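# Four arms sort stickered items into matching-color containers

## Task

Put every item into the container whose color matches the color of the sticker on that item.

## Robot and tools

Robots: four identical i2rt Big YAM arms named arm1, arm2, arm3 and arm4. Each has six revolute joints, a two-finger gripper and a wrist camera that sits on top of the hand looking toward the fingertips. Reach is about 1.0 m from the joint1 axis. Room cameras: cam_room_a1, cam_room_a2, cam_room_b1, cam_room_b2; wrist cameras: arm1_cam_wrist to arm4_cam_wrist.

Frames: one shared scene frame, origin on the floor, +z up, metres. Feet (base_link) as calibrated: arm1 (-0.644, +1.377, +0.914) quat_wxyz (+0.682, +0.007, +0.004, +0.731); arm2 (-0.655, -0.555, +0.928) (+0.747, +0.002, +0.000, -0.665); arm3 (+0.651, -1.332, +0.868) (+0.663, -0.004, -0.006, -0.748); arm4 (+0.648, +0.477, +0.879) (+0.687, +0.001, +0.003, +0.727). Each foot faces its own +x. The hand point lies between the finger pads, roughly 1 cm behind the tips; fingers point along the hand's +z and open along its y. Printed hand positions can be off, more so when the arm is stretched.

Tool move: keys arm1..arm4 and cameras. Each arm key takes an object with "joints", "target" (plus optional "speed"), or both. An arm not named receives nothing new but may keep pushing toward older targets.
- joints: absolute targets by name, in radians (gripper in metres): joint1_rad -2.879..2.879 (yaw about the foot, positive counter-clockwise from above, 0 = along the foot's facing); joint2_rad 0..3.141 (shoulder; 0 = upper arm back and roughly level, positive lifts it up and forward); joint3_rad 0..3.019 (elbow; 0 folded, positive opens); joint4_rad -1.692..1.57 (hand pitch, positive tips fingers up); joint5_rad -1.57..1.57 (hand sideways, positive to the arm's right); joint6_rad -2.094..2.094 (roll, positive clockwise seen from behind); gripper_m 0..0.093 (fingertip gap). Done tolerances: ±0.045, ±0.14, ±0.09, ±0.055, ±0.03, ±0.035 rad, ±0.003 m. Joints move at different rates, so the hand can sweep a wide arc.
- target: one list of seven numbers per arm, [x, y, z, qw, qx, qy, qz], an absolute hand pose in the scene frame in metres (same format as the printed "hand" line). The hand runs a straight line from its current hand_target toward it. With target, joints may only contain gripper_m. speed: 0.002..0.5 m/s (default 0.25), rotation capped at twice that in rad/s; speed without target is rejected. All hand paths in one call finish together, paced by the slowest; each lasts 0.5 to 10 s. Paths ignore obstacles and other arms. Each control step clamps the commanded pose to within 100 mm and 20 degrees of the measured one; expect a centimetre or more of error and possible overshoot near full stretch.
- cameras: list of names, or "all"/omitted for all, [] for none. Unknown keys make a call invalid; out-of-range values get it refused, and a refusal cancels the rest of your reply's move, wait and finished_scene calls in that scene.

Tool wait: seconds 0..10, plus cameras; commands nothing and returns state and images. zoom_image: camera and region [x0, y0, x1, y1] in pixels (top-left origin, at most 504x504) of that camera's latest image. read_manual gives licence texts only. finished_scene: pass the current scene number; it is final and the goal must hold without the robots.

Result lines: "move" lists each arm sent a motion with done or its worst status. joint_status/hand_status: off_target (stopped short, may still push), time_out (arm joints now hold targets near where they stood and keep pushing; on_its_own lists unreached ones), not_followed (a safety check withheld targets; "joint command not followed" or "pose unreachable"). on_its_own shows uncommanded activity; its "held at" is a target, not a reading. hand_target is the hand pose at the held joint targets. "as last shown" marks arms not in the action, shown with "not commanded". Joint velocities in rad/s (gripper m/s), "within noise" when still. Joint torques per arm joint include gravity, carry offsets and noise; values 3 and 4 wrap at ±28 N m. The "pictures" line orders the images, which may lag the state slightly.

Gripper: on a hard object under full force the reading is up to ~0.005 m below the object width (some read up to 0.002 wider); closed on nothing reads 0.000-0.003. Just under the first-contact reading grips lightly; about 0.005 below it grips at full force (50-64 N per pad, varies). Soft objects crush more with smaller targets. Release by commanding clearly wider than the reading.

Avoid: objects leaving the work area or reaching the floor; dropping or releasing items while moving; slams and hard pushes (arms keep pushing on contact). Arms must not press on each other, including one gripper closing on another's fingers; the anti-collision check can be late and permits fingers, housings and cameras to meet. Loose items may get occasional small pushes. Holding loads, long stretches or pushing into unreachable poses heats motors: a MOTOR HOT line warns at 85 °C, and at 100 °C an OVER-TEMPERATURE FAULT drops the arm for 30-60 s or more (keys read limit_stop_at_motor_heat; resend targets afterwards). To relieve a stuck push, command the joint its reported position. The robot keeps holding the last command while you deliberate.

Each tool is called after "Call:" as a command line: name --argument value for each argument, lists and objects as JSON in quotes; but a table of rows of numbers goes row by row, as --pt "numbers of a row", without its own name.

## Session

Call:
move

Scene clock: 0.00 s.
Joint torques (N m): no reading
Motor temperatures (°C): arm1=[22 24 25 23 21 21 21] | arm2=[24 24 24 22 22 20 23] | arm3=[24 24 23 24 24 23 23] | arm4=[23 21 22 22 25 21 24]
Heat: arm1: hottest joint3_rad 25 °C; arm2: hottest joint1_rad 24 °C; arm3: hottest joint1_rad 24 °C; arm4: hottest joint5_rad 25 °C.
Joint velocities: within noise
arm1.joint_positions: joint1_rad=-0.126 joint2_rad=+0.534 joint3_rad=+1.403 joint4_rad=-1.611 joint5_rad=-0.026 joint6_rad=-0.127 gripper_m=+0.09396
arm1.joint_status: not commanded
arm1.hand: x=-0.6307 y=+1.5344 z=+1.4214 quat_wxyz=(-0.298, +0.671, -0.622, -0.272) (m; scene frame)
arm1.hand_target: x=-0.6306 y=+1.5327 z=+1.4326 quat_wxyz=(-0.308, +0.666, -0.618, -0.280) (m; scene frame)
arm1.hand_status: not commanded
arm2.joint_positions: joint1_rad=-0.045 joint2_rad=+0.390 joint3_rad=+1.428 joint4_rad=-1.186 joint5_rad=+0.166 joint6_rad=-0.774 gripper_m=+0.09396
arm2.joint_status: not commanded
arm2.hand: x=-0.6756 y=-0.6916 z=+1.5578 quat_wxyz=(-0.217, -0.319, -0.688, +0.615) (m; scene frame)
arm2.hand_target: x=-0.6760 y=-0.6854 z=+1.5652 quat_wxyz=(-0.221, -0.317, -0.681, +0.622) (m; scene frame)
arm2.hand_status: not commanded
arm3.joint_positions: joint1_rad=+0.075 joint2_rad=+0.276 joint3_rad=+1.523 joint4_rad=-1.599 joint5_rad=-0.185 joint6_rad=-0.597 gripper_m=+0.09396
arm3.joint_status: not commanded
arm3.hand: x=+0.6803 y=-1.3506 z=+1.4452 quat_wxyz=(-0.326, -0.350, -0.735, +0.481) (m; scene frame)
arm3.hand_target: x=+0.6804 y=-1.3484 z=+1.4507 quat_wxyz=(-0.328, -0.347, -0.731, +0.487) (m; scene frame)
arm3.hand_status: not commanded
arm4.joint_positions: joint1_rad=+0.109 joint2_rad=+0.555 joint3_rad=+1.556 joint4_rad=-1.251 joint5_rad=+0.178 joint6_rad=-0.775 gripper_m=+0.09396
arm4.joint_status: not commanded
arm4.hand: x=+0.6522 y=+0.6599 z=+1.5276 quat_wxyz=(-0.572, +0.731, -0.297, -0.221) (m; scene frame)
arm4.hand_target: x=+0.6531 y=+0.6547 z=+1.5360 quat_wxyz=(-0.580, +0.725, -0.296, -0.226) (m; scene frame)
arm4.hand_status: not commanded
pictures: arm1_cam_wrist, arm2_cam_wrist, arm3_cam_wrist, arm4_cam_wrist, cam_room_a1, cam_room_a2, cam_room_b1, cam_room_b2
Images, in order (width x height): arm1_cam_wrist 672x504, arm2_cam_wrist 672x504, arm3_cam_wrist 672x504, arm4_cam_wrist 672x504, cam_room_a1 672x504, cam_room_a2 672x504, cam_room_b1 672x504, cam_room_b2 672x504.

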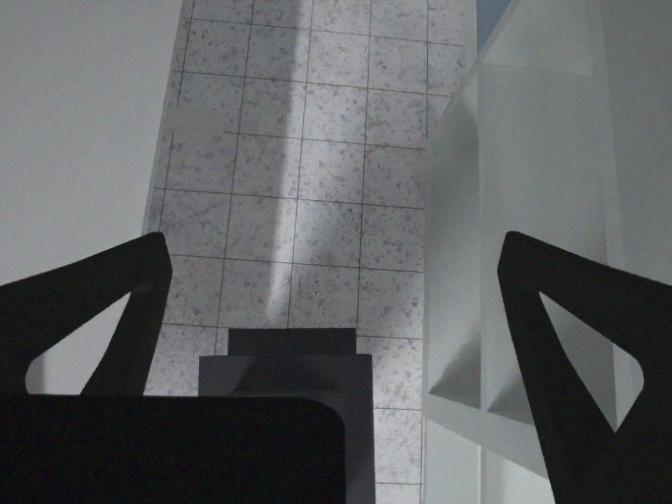

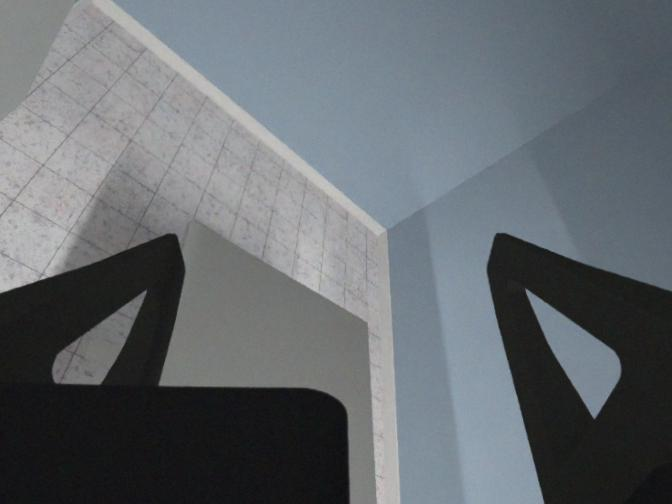

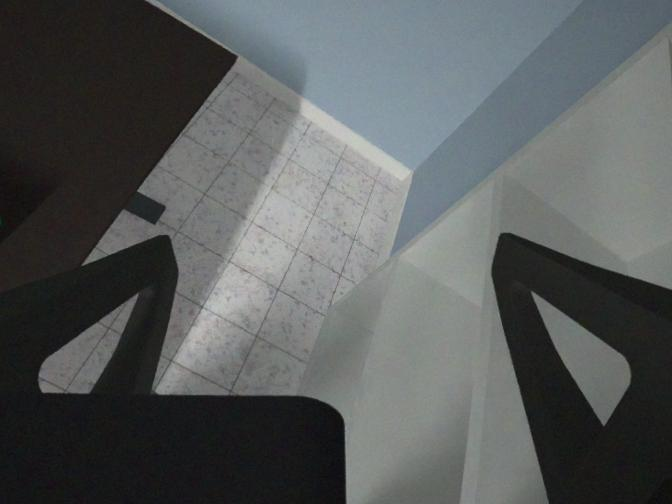

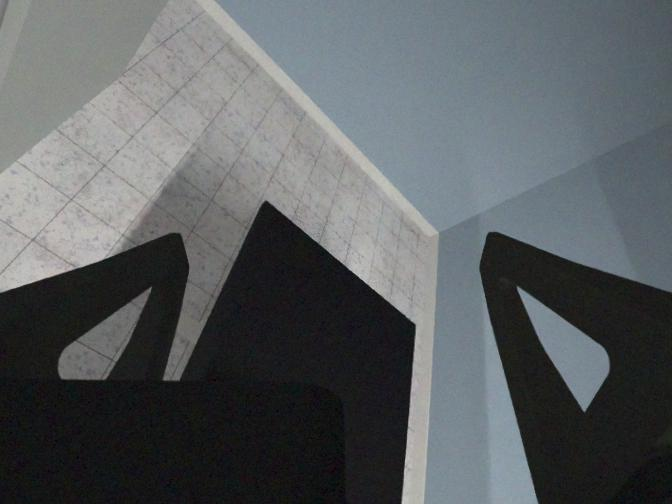

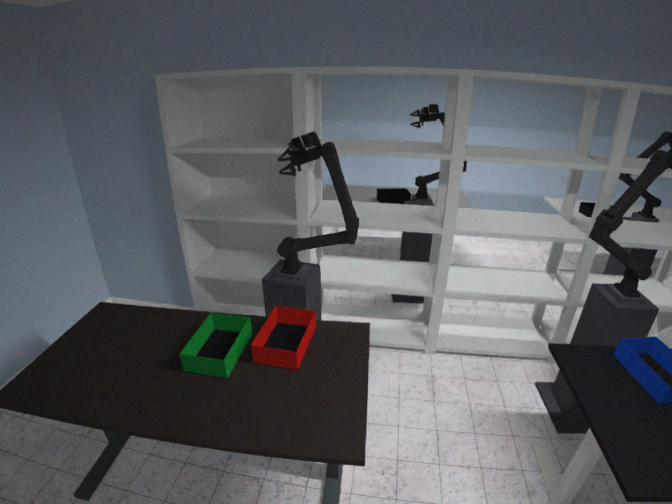

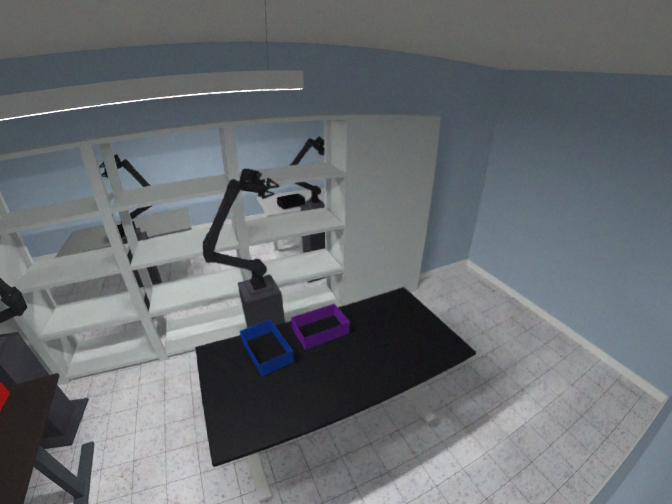

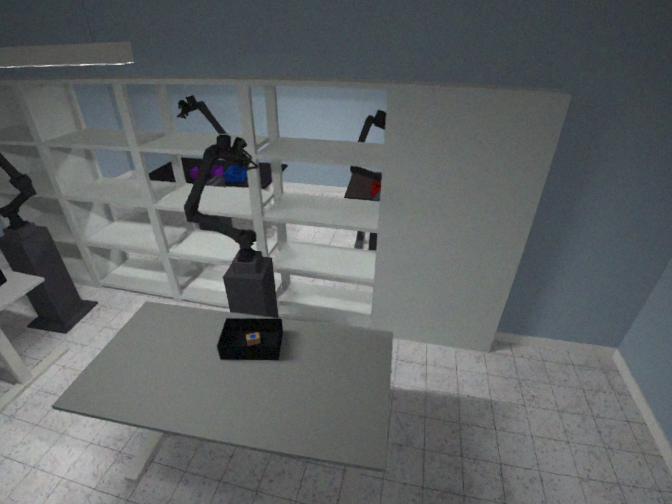

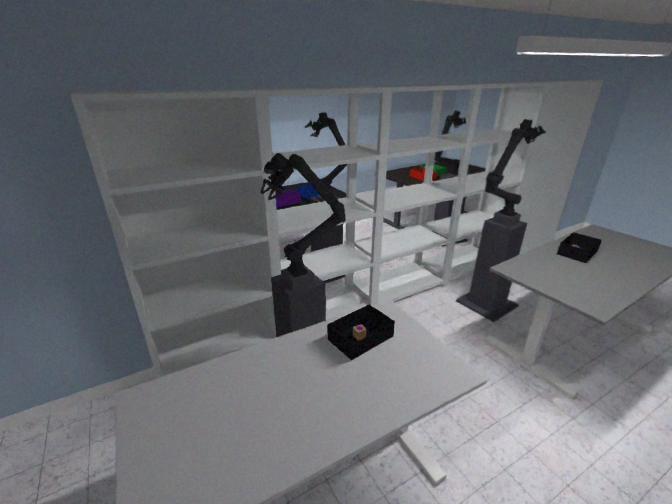

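Call:
zoom_image --camera "cam_room_b1" --region '[190, 290, 320, 388]'

Call:
zoom_image --camera "cam_room_b2" --region '[300, 290, 430, 388]'

Call:
zoom_image --camera "cam_room_b2" --region '[250, 80, 600, 330]'

Call:
zoom_image --camera "cam_room_a2" --region '[0, 80, 350, 380]'

Call:
zoom_image --camera "cam_room_b1" --region '[40, 70, 400, 330]'

Call:
zoom_image --camera "cam_room_a1" --region '[150, 60, 650, 400]'

Scaled by 3.877.

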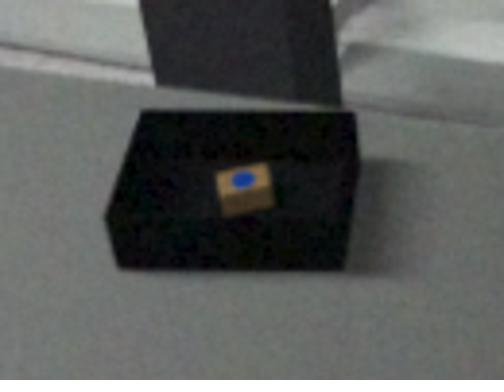

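Scaled by 3.877.

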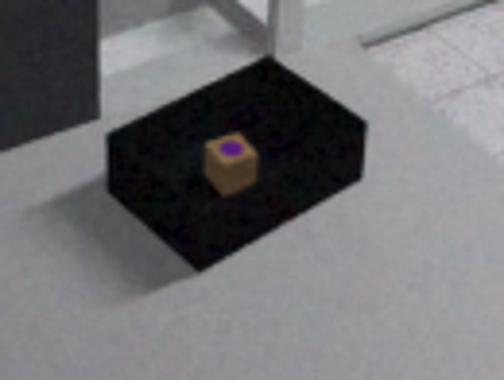

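Scaled by 1.440.

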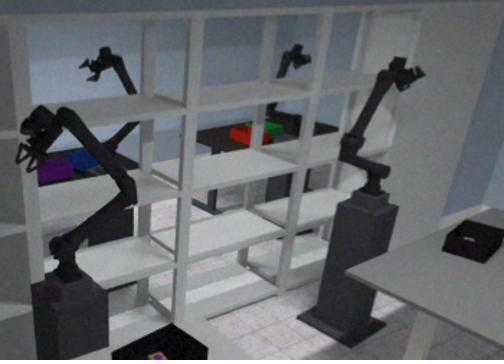

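Scaled by 1.440.

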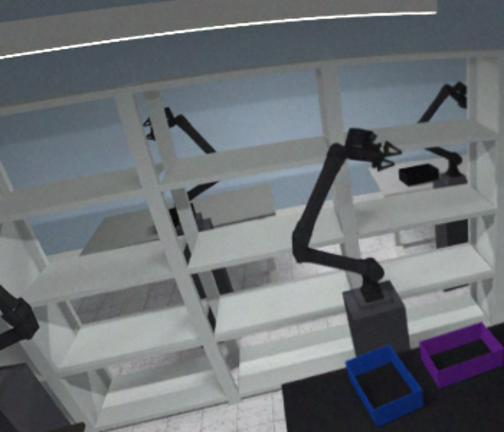

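Scaled by 1.400.

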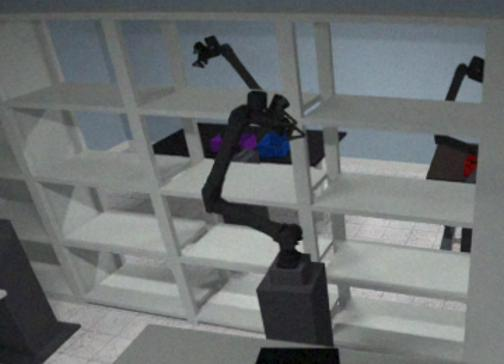

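Scaled by 1.008.

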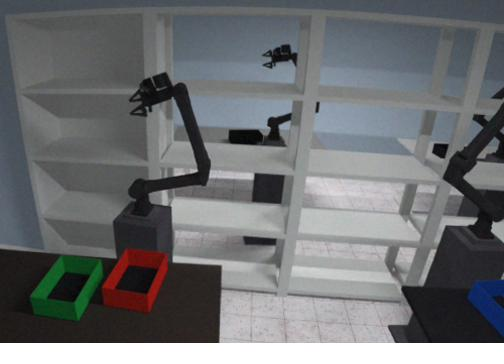

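Call:
move --arm1 '{"joints":{"joint1_rad":1.5,"joint5_rad":0,"joint6_rad":0,"joint2_rad":0.8}}' --arm2 '{"joints":{"joint1_rad":-1.5,"joint5_rad":0,"joint6_rad":0,"joint2_rad":0.8,"joint4_rad":-1.6}}' --arm3 '{"joints":{"joint1_rad":1.5,"joint5_rad":0,"joint6_rad":0,"joint2_rad":0.8,"joint4_rad":-1.6}}' --arm4 '{"joints":{"joint1_rad":-1.5,"joint5_rad":0,"joint6_rad":0,"joint2_rad":0.8,"joint4_rad":-1.6}}'

Scene clock: 35.57 s.
Joint torques (N m): arm1=[-0.97 0.21 11.86 1.47 0.09 0.12] | arm2=[0.26 -2.61 11.23 1.35 -0.09 0.21] | arm3=[2.14 -0.21 8.83 1.18 0.07 0.03] | arm4=[0.44 -0.85 8.59 0.65 0.05 0.16]
Motor temperatures (°C): arm1=[22 24 28 24 21 21 21] | arm2=[24 25 26 23 22 20 23] | arm3=[24 25 24 24 24 23 23] | arm4=[23 22 26 22 25 21 24]
Heat: arm1: hottest joint3_rad 28 °C; arm2: hottest joint3_rad 26 °C; arm3: hottest joint2_rad 25 °C; arm4: hottest joint3_rad 26 °C.
move: arm1 done; arm2 done; arm3 done; arm4 done
Joint velocities: within noise
arm1.joint_positions: joint1_rad=+1.493 joint2_rad=+0.807 joint3_rad=+1.403 joint4_rad=-1.611 joint5_rad=-0.002 joint6_rad=-0.007 gripper_m=+0.09398
arm1.joint_status: all done
arm1.hand: x=-0.8913 y=+1.3785 z=+1.3744 quat_wxyz=(-0.003, +0.959, +0.000, -0.282) (m; scene frame)
arm1.hand_target: x=-0.8898 y=+1.3771 z=+1.3874 quat_wxyz=(-0.002, +0.954, -0.001, -0.299) (m; scene frame)
arm1.hand_status: not commanded
arm2.joint_positions: joint1_rad=-1.495 joint2_rad=+0.802 joint3_rad=+1.430 joint4_rad=-1.586 joint5_rad=+0.002 joint6_rad=-0.014 gripper_m=+0.09398
arm2.joint_status: all done
arm2.hand: x=-0.9092 y=-0.6055 z=+1.4006 quat_wxyz=(-0.025, -0.949, -0.099, +0.299) (m; scene frame)
arm2.hand_target: x=-0.9056 y=-0.6038 z=+1.4048 quat_wxyz=(-0.027, -0.949, -0.090, +0.300) (m; scene frame)
arm2.hand_status: not commanded
arm3.joint_positions: joint1_rad=+1.490 joint2_rad=+0.795 joint3_rad=+1.520 joint4_rad=-1.599 joint5_rad=-0.001 joint6_rad=-0.008 gripper_m=+0.09398
arm3.joint_status: all done
arm3.hand: x=+0.8942 y=-1.3748 z=+1.3815 quat_wxyz=(-0.341, -0.088, -0.935, +0.042) (m; scene frame)
arm3.hand_target: x=+0.8953 y=-1.3724 z=+1.3867 quat_wxyz=(-0.345, -0.087, -0.934, +0.039) (m; scene frame)
arm3.hand_status: not commanded
arm4.joint_positions: joint1_rad=-1.495 joint2_rad=+0.804 joint3_rad=+1.555 joint4_rad=-1.588 joint5_rad=+0.002 joint6_rad=-0.013 gripper_m=+0.09398
arm4.joint_status: all done
arm4.hand: x=+0.9002 y=+0.5117 z=+1.4063 quat_wxyz=(-0.356, +0.068, -0.932, -0.019) (m; scene frame)
arm4.hand_target: x=+0.8950 y=+0.5101 z=+1.4129 quat_wxyz=(-0.360, +0.060, -0.931, -0.022) (m; scene frame)
arm4.hand_status: not commanded
pictures: arm1_cam_wrist, arm2_cam_wrist, arm3_cam_wrist, arm4_cam_wrist, cam_room_a1, cam_room_a2, cam_room_b1, cam_room_b2
Images, in order (width x height): arm1_cam_wrist 672x504, arm2_cam_wrist 672x504, arm3_cam_wrist 672x504, arm4_cam_wrist 672x504, cam_room_a1 672x504, cam_room_a2 672x504, cam_room_b1 672x504, cam_room_b2 672x504.

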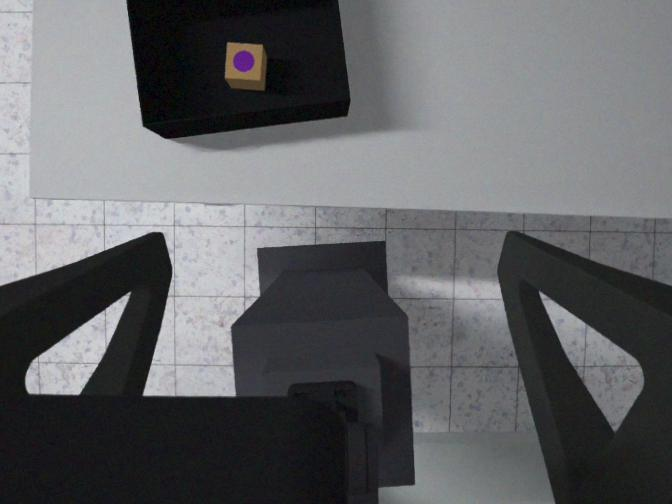

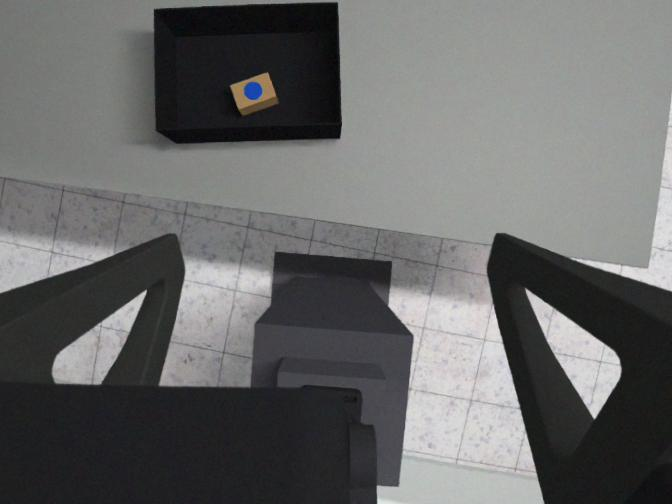

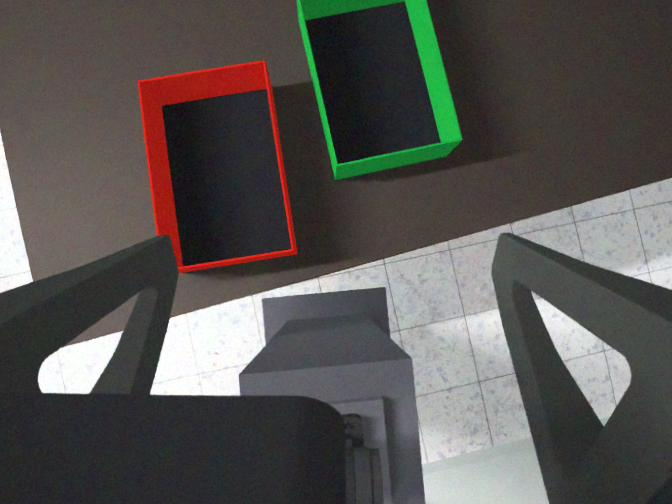

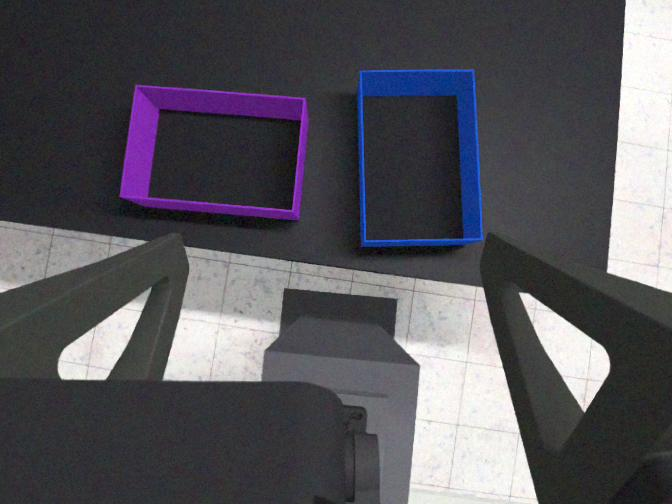

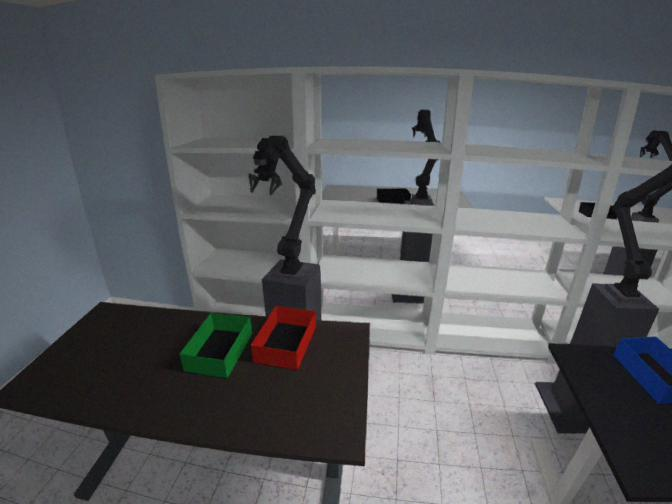

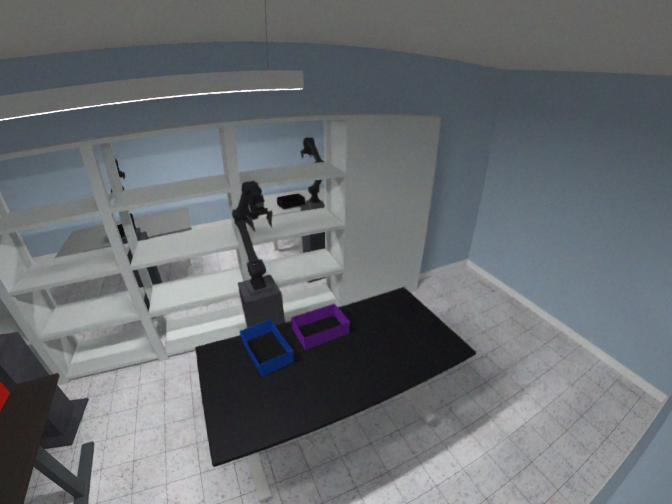

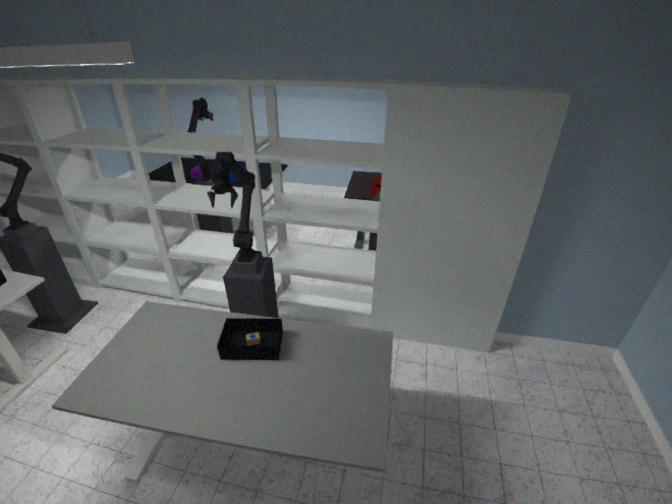

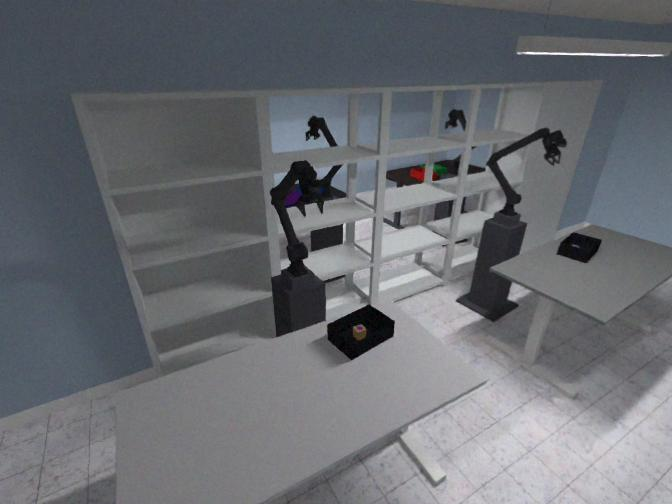

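Call:
move --arm1 '{"target":[-1.15,1.28,1.25,0,1,0,0]}' --arm2 '{"target":[-1.15,-0.65,1.25,0,1,0,0]}' --arm4 '{"joints":{"joint1_rad":0.9,"joint4_rad":-0.95}}'

Scene clock: 52.17 s.
Joint torques (N m): arm1=[-0.97 -14.04 15.79 0.06 -0.01 0.09] | arm2=[0.32 -16.79 15.76 0.24 -0.15 0.2] | arm3=[1.96 -0.32 8.8 1.18 0.06 0.02] | arm4=[1.38 -1.85 8.98 2.14 0.06 0.16]
Motor temperatures (°C): arm1=[22 24 29 23 21 21 21] | arm2=[24 25 28 22 22 20 23] | arm3=[24 25 26 24 24 23 23] | arm4=[23 22 28 22 25 21 24]
Heat: arm1: hottest joint3_rad 29 °C; arm2: hottest joint3_rad 28 °C; arm3: hottest joint3_rad 26 °C; arm4: hottest joint3_rad 28 °C.
move: arm1 off_target; arm2 off_target; arm4 done
Joint velocities: within noise
arm1.joint_positions: joint1_rad=+1.679 joint2_rad=+1.685 joint3_rad=+1.802 joint4_rad=-1.685 joint5_rad=-0.004 joint6_rad=+0.178 gripper_m=+0.09398
arm1.joint_status: not commanded
arm1.hand: x=-1.1436 y=+1.2862 z=+1.2192 quat_wxyz=(+0.001, +1.000, +0.000, -0.009) (m; scene frame)
arm1.hand_target: x=-1.1482 y=+1.2804 z=+1.2491 quat_wxyz=(+0.007, +0.999, +0.000, -0.040) (m; scene frame)
arm1.hand_status: off_target (0.032 m and 1.0 deg from the pose sent, 0.304 m and 32.8 deg at the start; a joint's target at an end of its range on 31 of 64 steps)
arm2.joint_positions: joint1_rad=-1.495 joint2_rad=+1.626 joint3_rad=+1.739 joint4_rad=-1.671 joint5_rad=+0.000 joint6_rad=+0.172 gripper_m=+0.09397
arm2.joint_status: not commanded
arm2.hand: x=-1.1397 y=-0.6502 z=+1.2293 quat_wxyz=(+0.001, -1.000, -0.010, +0.006) (m; scene frame)
arm2.hand_target: x=-1.1489 y=-0.6499 z=+1.2494 quat_wxyz=(-0.005, -1.000, +0.000, +0.026) (m; scene frame)
arm2.hand_status: off_target (0.023 m and 1.3 deg from the pose sent, 0.287 m and 36.8 deg at the start; a joint's target at an end of its range on 28 of 64 steps)
arm3: as last shown
arm3.hand: x=+0.8942 y=-1.3748 z=+1.3815 quat_wxyz=(-0.341, -0.089, -0.935, +0.042) (m; scene frame)
arm4.joint_positions: joint1_rad=+0.895 joint2_rad=+0.804 joint3_rad=+1.555 joint4_rad=-0.969 joint5_rad=+0.000 joint6_rad=-0.012 gripper_m=+0.09401
arm4.joint_status: all done
arm4.hand: x=+0.3846 y=+0.6700 z=+1.5376 quat_wxyz=(-0.193, +0.743, -0.234, -0.597) (m; scene frame)
arm4.hand_target: x=+0.3880 y=+0.6658 z=+1.5524 quat_wxyz=(-0.192, +0.730, -0.233, -0.613) (m; scene frame)
arm4.hand_status: not commanded
pictures: arm1_cam_wrist, arm2_cam_wrist, arm3_cam_wrist, arm4_cam_wrist, cam_room_a1, cam_room_a2, cam_room_b1, cam_room_b2
Images, in order (width x height): arm1_cam_wrist 672x504, arm2_cam_wrist 672x504, arm3_cam_wrist 672x504, arm4_cam_wrist 672x504, cam_room_a1 672x504, cam_room_a2 672x504, cam_room_b1 672x504, cam_room_b2 672x504.

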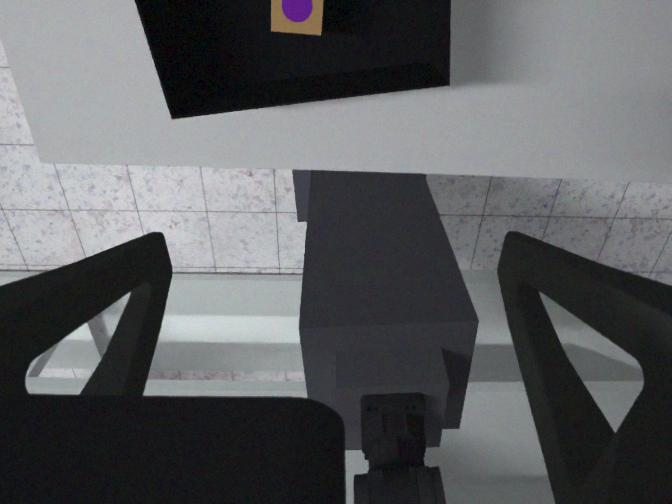

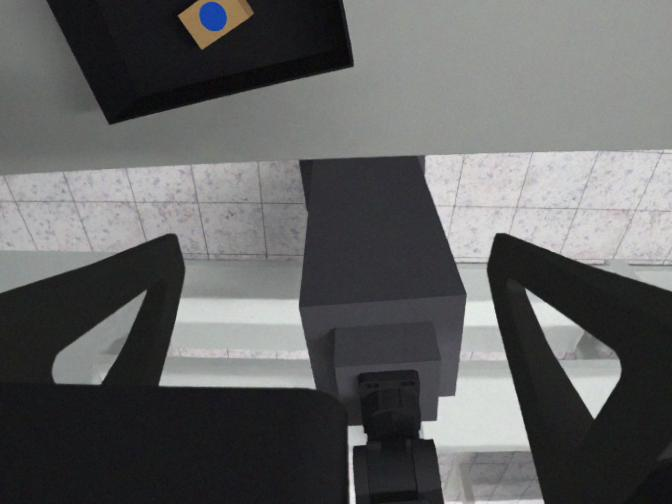

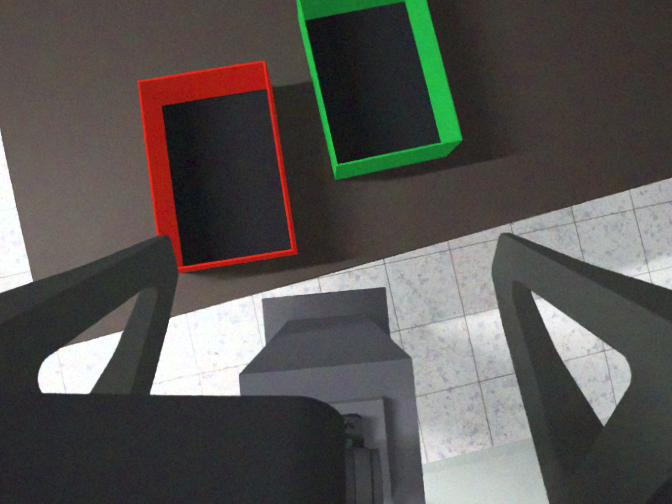

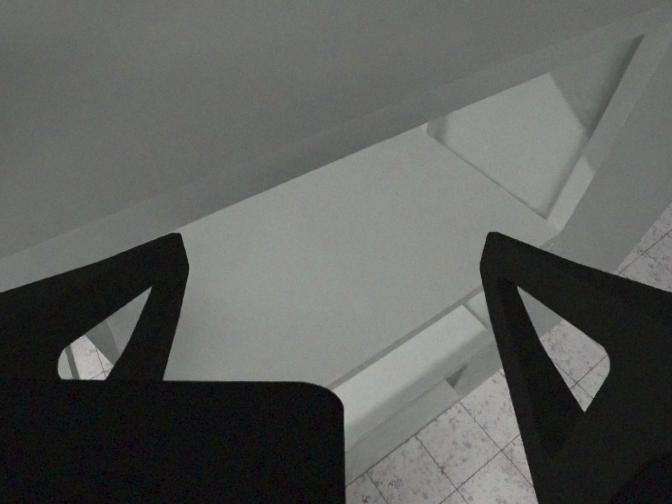

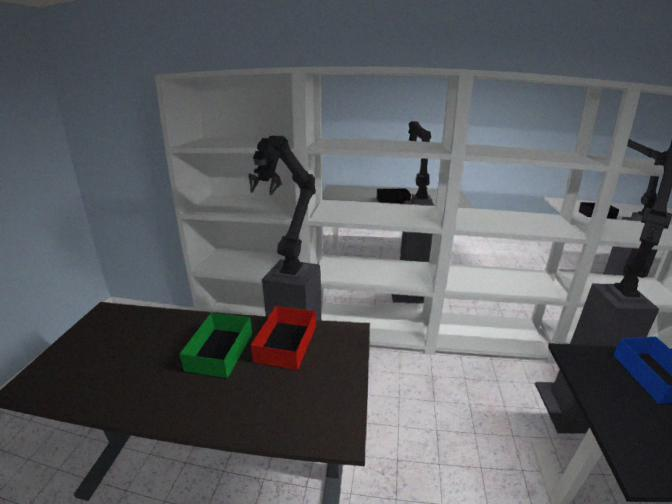

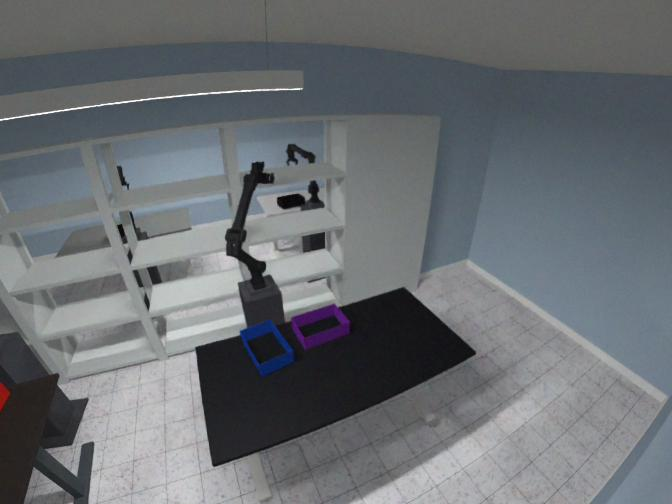

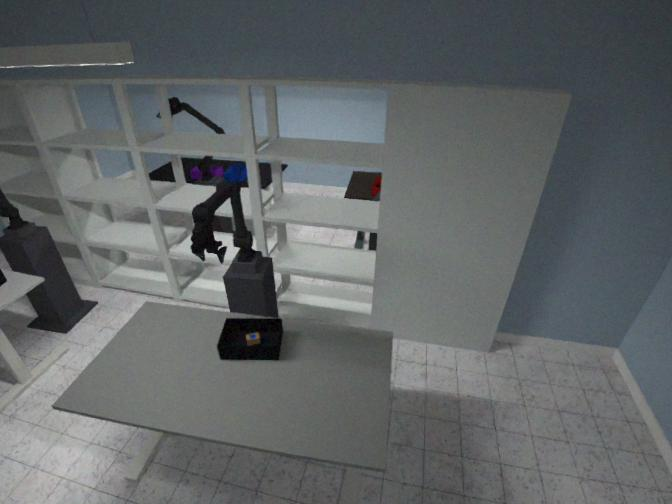

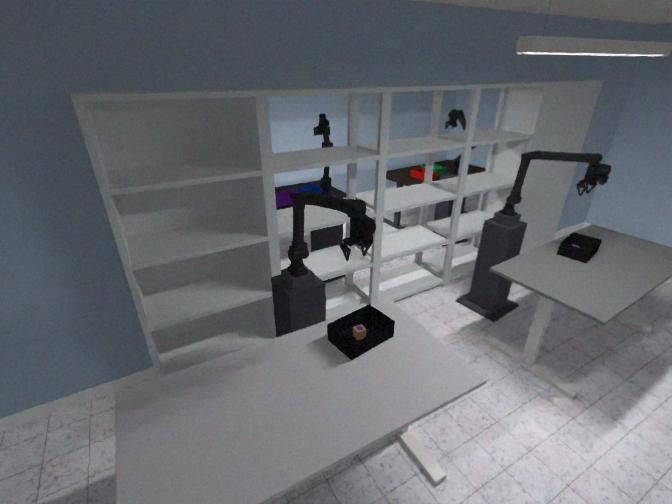

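Call:
move --arm1 '{"target":[-1.225,1.257,1.18,0,1,0,0]}' --arm2 '{"target":[-1.22,-0.75,1.19,0,1,0,0]}' --cameras '["arm1_cam_wrist","arm2_cam_wrist"]'

Scene clock: 72.30 s.
Joint torques (N m): arm1=[-1.32 -17.73 15.66 0.14 -0.03 0.15] | arm2=[0.38 -20.84 15.61 0.2 -0.06 0.21] | arm3=[1.9 -0.38 8.83 1.16 0.06 0.02] | arm4=[1.2 -1.26 8.96 2.19 0.09 0.17]
Motor temperatures (°C): arm1=[22 25 31 23 21 21 21] | arm2=[24 26 32 22 22 20 23] | arm3=[24 25 27 24 24 23 23] | arm4=[23 22 30 22 24 21 24]
Heat: arm1: hottest joint3_rad 31 °C; arm2: hottest joint3_rad 32 °C; arm3: hottest joint3_rad 27 °C; arm4: hottest joint3_rad 30 °C.
move: arm1 off_target; arm2 off_target
Joint velocities: within noise
arm1.joint_positions: joint1_rad=+1.693 joint2_rad=+1.947 joint3_rad=+1.985 joint4_rad=-1.685 joint5_rad=-0.005 joint6_rad=+0.192 gripper_m=+0.09398
arm1.joint_status: not commanded
arm1.hand: x=-1.2164 y=+1.2647 z=+1.1499 quat_wxyz=(-0.006, +1.000, -0.001, +0.030) (m; scene frame)
arm1.hand_target: x=-1.2234 y=+1.2574 z=+1.1798 quat_wxyz=(+0.000, +1.000, +0.000, +0.000) (m; scene frame)
arm1.hand_status: off_target (0.032 m and 3.5 deg from the pose sent, 0.095 m and 1.0 deg at the start; a joint's target at an end of its range on 12 of 41 steps)
arm2.joint_positions: joint1_rad=-1.351 joint2_rad=+1.907 joint3_rad=+1.982 joint4_rad=-1.672 joint5_rad=-0.001 joint6_rad=+0.316 gripper_m=+0.09397
arm2.joint_status: not commanded
arm2.hand: x=-1.2081 y=-0.7494 z=+1.1747 quat_wxyz=(+0.005, -1.000, -0.010, -0.014) (m; scene frame)
arm2.hand_target: x=-1.2190 y=-0.7497 z=+1.1898 quat_wxyz=(-0.001, -1.000, +0.000, +0.003) (m; scene frame)
arm2.hand_status: off_target (0.019 m and 2.1 deg from the pose sent, 0.134 m and 1.3 deg at the start; a joint's target at an end of its range on 20 of 41 steps)
arm3, arm4: as last shown
pictures: arm1_cam_wrist, arm2_cam_wrist
Images, in order (width x height): arm1_cam_wrist 672x504, arm2_cam_wrist 672x504.

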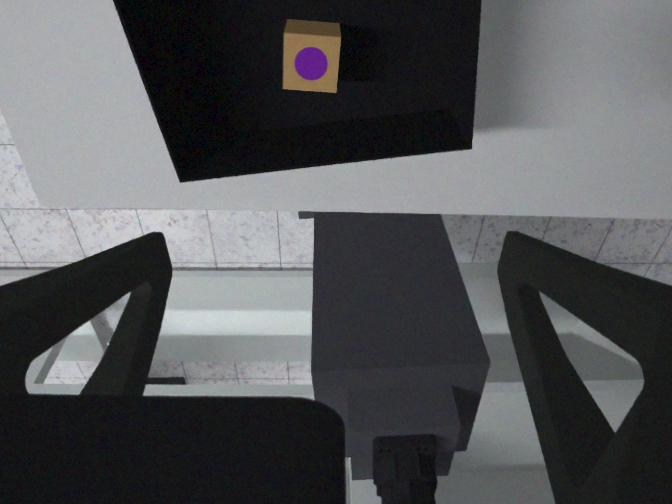

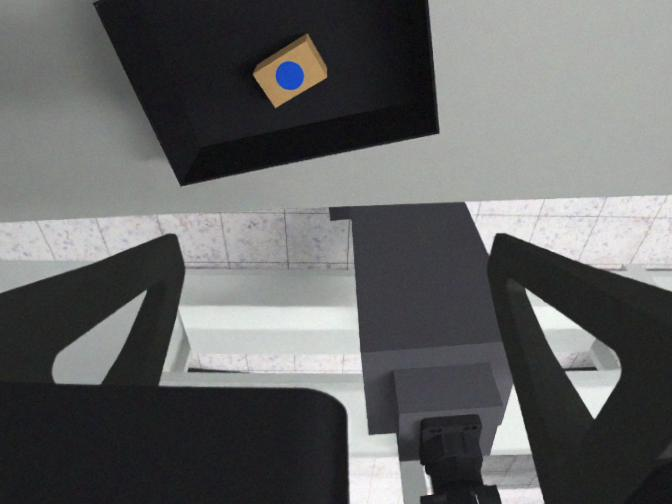

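Call:
zoom_image --camera "arm2_cam_wrist" --region '[200, 0, 400, 150]'

Call:
zoom_image --camera "arm1_cam_wrist" --region '[200, 0, 400, 150]'

Scaled by 2.520.

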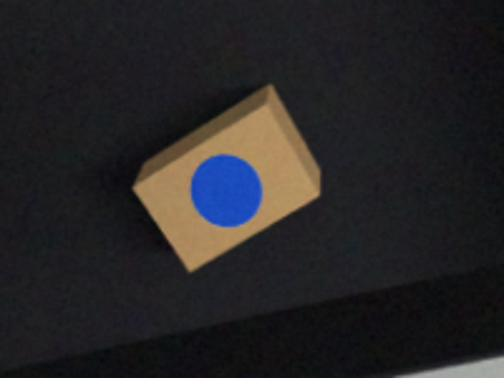

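Scaled by 2.520.

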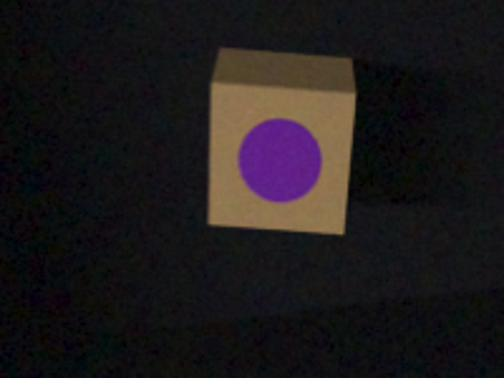

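Call:
move --arm1 '{"target":[-1.241,1.246,1.03,0,1,0,0]}' --arm2 '{"target":[-1.228,-0.788,1.03,0,0.966,0.259,0]}' --cameras '["arm1_cam_wrist","arm2_cam_wrist"]'

Scene clock: 92.80 s.
Joint torques (N m): arm1=[-1.26 -17.32 10.54 0.81 0.01 0.13] | arm2=[1.32 -20.54 10.13 1.25 -0.09 -0.08] | arm3=[2.14 -0.32 8.79 1.2 0.08 0.02] | arm4=[0.91 -1.49 8.77 2.17 0.06 0.15]
Motor temperatures (°C): arm1=[22 27 34 23 21 21 21] | arm2=[24 26 35 22 22 20 23] | arm3=[24 24 27 24 24 23 23] | arm4=[23 22 31 22 24 21 24]
Heat: arm1: hottest joint3_rad 34 °C; arm2: hottest joint3_rad 35 °C; arm3: hottest joint3_rad 27 °C; arm4: hottest joint3_rad 31 °C.
move: arm1 done; arm2 off_target
Joint velocities: within noise
arm1.joint_positions: joint1_rad=+1.706 joint2_rad=+2.012 joint3_rad=+1.768 joint4_rad=-1.359 joint5_rad=-0.005 joint6_rad=+0.207 gripper_m=+0.09398
arm1.joint_status: not commanded
arm1.hand: x=-1.2370 y=+1.2534 z=+1.0290 quat_wxyz=(-0.002, +1.000, -0.001, +0.008) (m; scene frame)
arm1.hand_target: x=-1.2409 y=+1.2459 z=+1.0301 quat_wxyz=(+0.000, +1.000, +0.000, +0.000) (m; scene frame)
arm1.hand_status: done (0.008 m and 1.0 deg from the pose sent, 0.124 m and 3.5 deg at the start)
arm2.joint_positions: joint1_rad=-1.310 joint2_rad=+1.991 joint3_rad=+1.779 joint4_rad=-1.335 joint5_rad=-0.001 joint6_rad=-0.124 gripper_m=+0.09398
arm2.joint_status: not commanded
arm2.hand: x=-1.2295 y=-0.7835 z=+1.0488 quat_wxyz=(-0.001, -0.969, -0.248, +0.011) (m; scene frame)
arm2.hand_target: x=-1.2276 y=-0.7877 z=+1.0303 quat_wxyz=(+0.000, -0.966, -0.259, +0.000) (m; scene frame)
arm2.hand_status: off_target (0.019 m and 1.7 deg from the pose sent, 0.151 m and 28.9 deg at the start)
arm3, arm4: as last shown
pictures: arm1_cam_wrist, arm2_cam_wrist
Images, in order (width x height): arm1_cam_wrist 672x504, arm2_cam_wrist 672x504.

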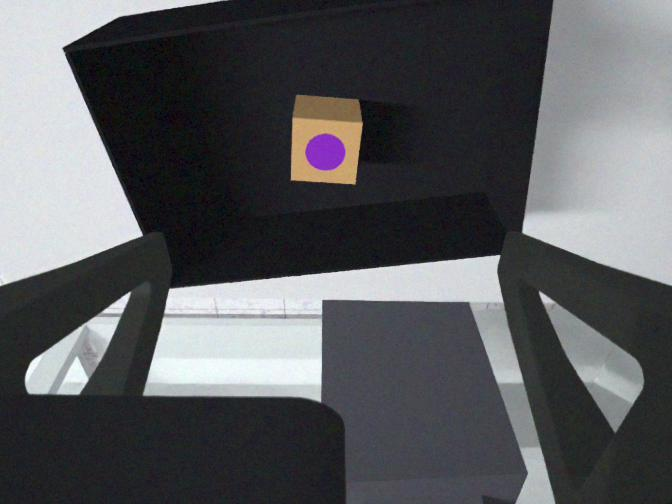

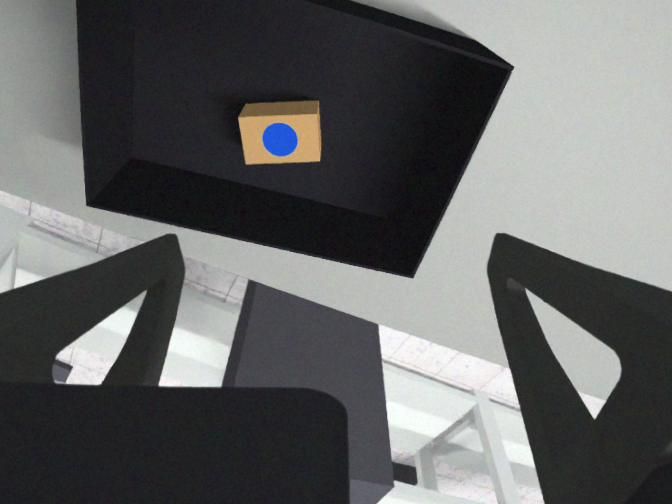

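Call:
move --arm1 '{"target":[-1.250,1.240,0.94,0,1,0,0]}' --arm2 '{"target":[-1.216,-0.82,0.95,0,0.966,0.259,0]}' --cameras '["arm1_cam_wrist","arm2_cam_wrist"]'

Scene clock: 103.83 s.
Joint torques (N m): arm1=[-0.85 -18.9 10.37 0.85 0.01 0.12] | arm2=[0.32 -21.54 9.77 1.26 -0.06 0.21] | arm3=[2.02 -0.38 8.84 1.17 0.06 0.03] | arm4=[1.14 -1.32 8.95 2.11 0.06 0.17]
Motor temperatures (°C): arm1=[22 27 33 23 21 21 21] | arm2=[24 26 34 22 22 20 23] | arm3=[24 24 28 24 24 23 23] | arm4=[23 21 31 22 24 21 24]
Heat: arm1: hottest joint3_rad 33 °C; arm2: hottest joint3_rad 34 °C; arm3: hottest joint3_rad 28 °C; arm4: hottest joint3_rad 31 °C.
move: arm1 off_target; arm2 off_target
Joint velocities: within noise
arm1.joint_positions: joint1_rad=+1.714 joint2_rad=+2.128 joint3_rad=+1.685 joint4_rad=-1.177 joint5_rad=-0.005 joint6_rad=+0.214 gripper_m=+0.09398
arm1.joint_status: not commanded
arm1.hand: x=-1.2425 y=+1.2481 z=+0.9300 quat_wxyz=(-0.004, +1.000, -0.001, +0.017) (m; scene frame)
arm1.hand_target: x=-1.2497 y=+1.2399 z=+0.9400 quat_wxyz=(+0.000, +1.000, +0.000, +0.000) (m; scene frame)
arm1.hand_status: off_target (0.015 m and 2.0 deg from the pose sent, 0.091 m and 1.0 deg at the start)
arm2.joint_positions: joint1_rad=-1.243 joint2_rad=+2.073 joint3_rad=+1.682 joint4_rad=-1.163 joint5_rad=-0.001 joint6_rad=-0.097 gripper_m=+0.09398
arm2.joint_status: not commanded
arm2.hand: x=-1.2157 y=-0.8224 z=+0.9649 quat_wxyz=(-0.001, -0.963, -0.268, +0.007) (m; scene frame)
arm2.hand_target: x=-1.2156 y=-0.8199 z=+0.9502 quat_wxyz=(+0.000, -0.966, -0.259, +0.000) (m; scene frame)
arm2.hand_status: off_target (0.015 m and 1.3 deg from the pose sent, 0.106 m and 1.7 deg at the start)
arm3, arm4: as last shown
pictures: arm1_cam_wrist, arm2_cam_wrist
Images, in order (width x height): arm1_cam_wrist 672x504, arm2_cam_wrist 672x504.

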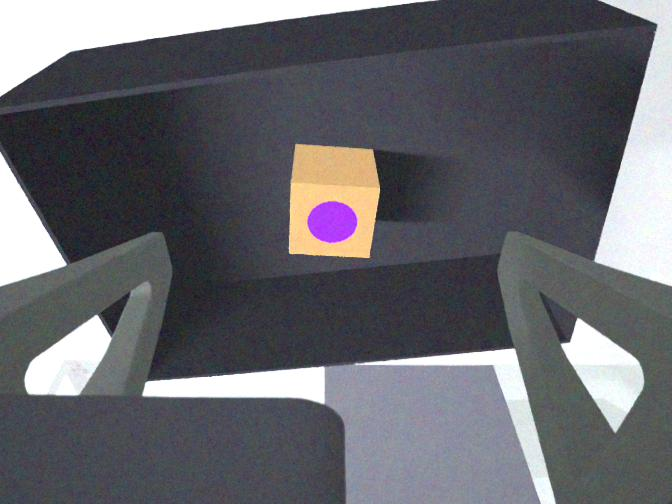

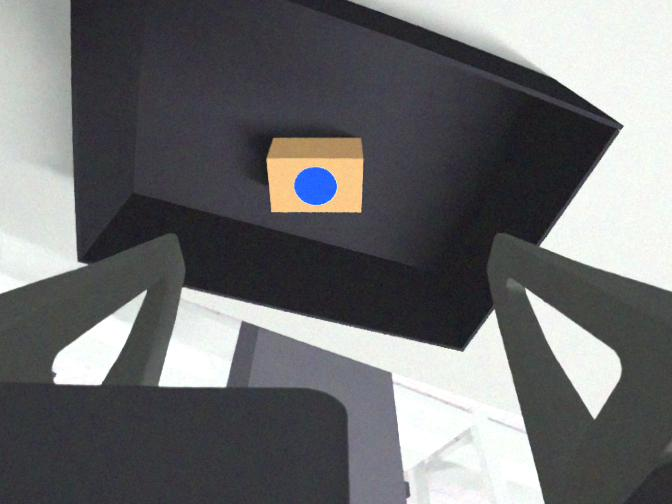

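Call:
move --arm1 '{"target":[-1.22,1.242,0.90,0,1,0,0]}' --arm2 '{"target":[-1.192,-0.818,0.89,0,0.966,0.259,0]}' --cameras '["arm1_cam_wrist","arm2_cam_wrist"]'

Scene clock: 115.40 s.
Joint torques (N m): arm1=[-1.32 -20.07 9.11 0.81 -0.02 0.1] | arm2=[1.61 -20.07 8.87 1.28 -0.05 0.21] | arm3=[1.96 -0.32 8.81 1.18 0.06 0.03] | arm4=[0.91 -1.61 8.98 2.1 0.08 0.15]
Motor temperatures (°C): arm1=[22 26 33 23 21 21 21] | arm2=[24 27 32 22 22 20 23] | arm3=[24 24 28 24 24 23 23] | arm4=[23 21 32 22 24 21 24]
Heat: arm1: hottest joint3_rad 33 °C; arm2: hottest joint3_rad 32 °C; arm3: hottest joint3_rad 28 °C; arm4: hottest joint3_rad 32 °C.
move: arm1 off_target; arm2 off_target
Joint velocities: within noise
arm1.joint_positions: joint1_rad=+1.722 joint2_rad=+2.124 joint3_rad=+1.533 joint4_rad=-1.044 joint5_rad=-0.005 joint6_rad=+0.222 gripper_m=+0.09398
arm1.joint_status: not commanded
arm1.hand: x=-1.2101 y=+1.2506 z=+0.8813 quat_wxyz=(-0.006, +1.000, -0.001, +0.024) (m; scene frame)
arm1.hand_target: x=-1.2196 y=+1.2422 z=+0.9000 quat_wxyz=(+0.000, +1.000, +0.000, +0.000) (m; scene frame)
arm1.hand_status: off_target (0.023 m and 2.8 deg from the pose sent, 0.038 m and 2.0 deg at the start)
arm2.joint_positions: joint1_rad=-1.242 joint2_rad=+2.086 joint3_rad=+1.547 joint4_rad=-1.003 joint5_rad=-0.001 joint6_rad=-0.083 gripper_m=+0.09398
arm2.joint_status: not commanded
arm2.hand: x=-1.1988 y=-0.8145 z=+0.9110 quat_wxyz=(-0.002, -0.965, -0.261, +0.013) (m; scene frame)
arm2.hand_target: x=-1.1914 y=-0.8176 z=+0.8906 quat_wxyz=(+0.000, -0.966, -0.259, +0.000) (m; scene frame)
arm2.hand_status: off_target (0.022 m and 1.5 deg from the pose sent, 0.079 m and 1.3 deg at the start)
arm3, arm4: as last shown
pictures: arm1_cam_wrist, arm2_cam_wrist
Images, in order (width x height): arm1_cam_wrist 672x504, arm2_cam_wrist 672x504.

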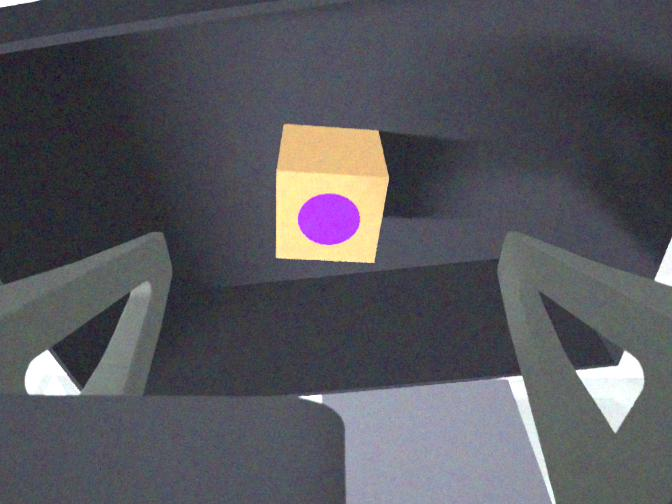

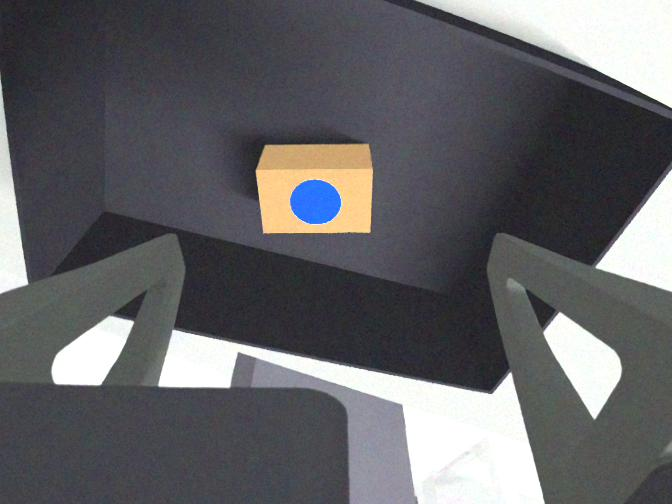

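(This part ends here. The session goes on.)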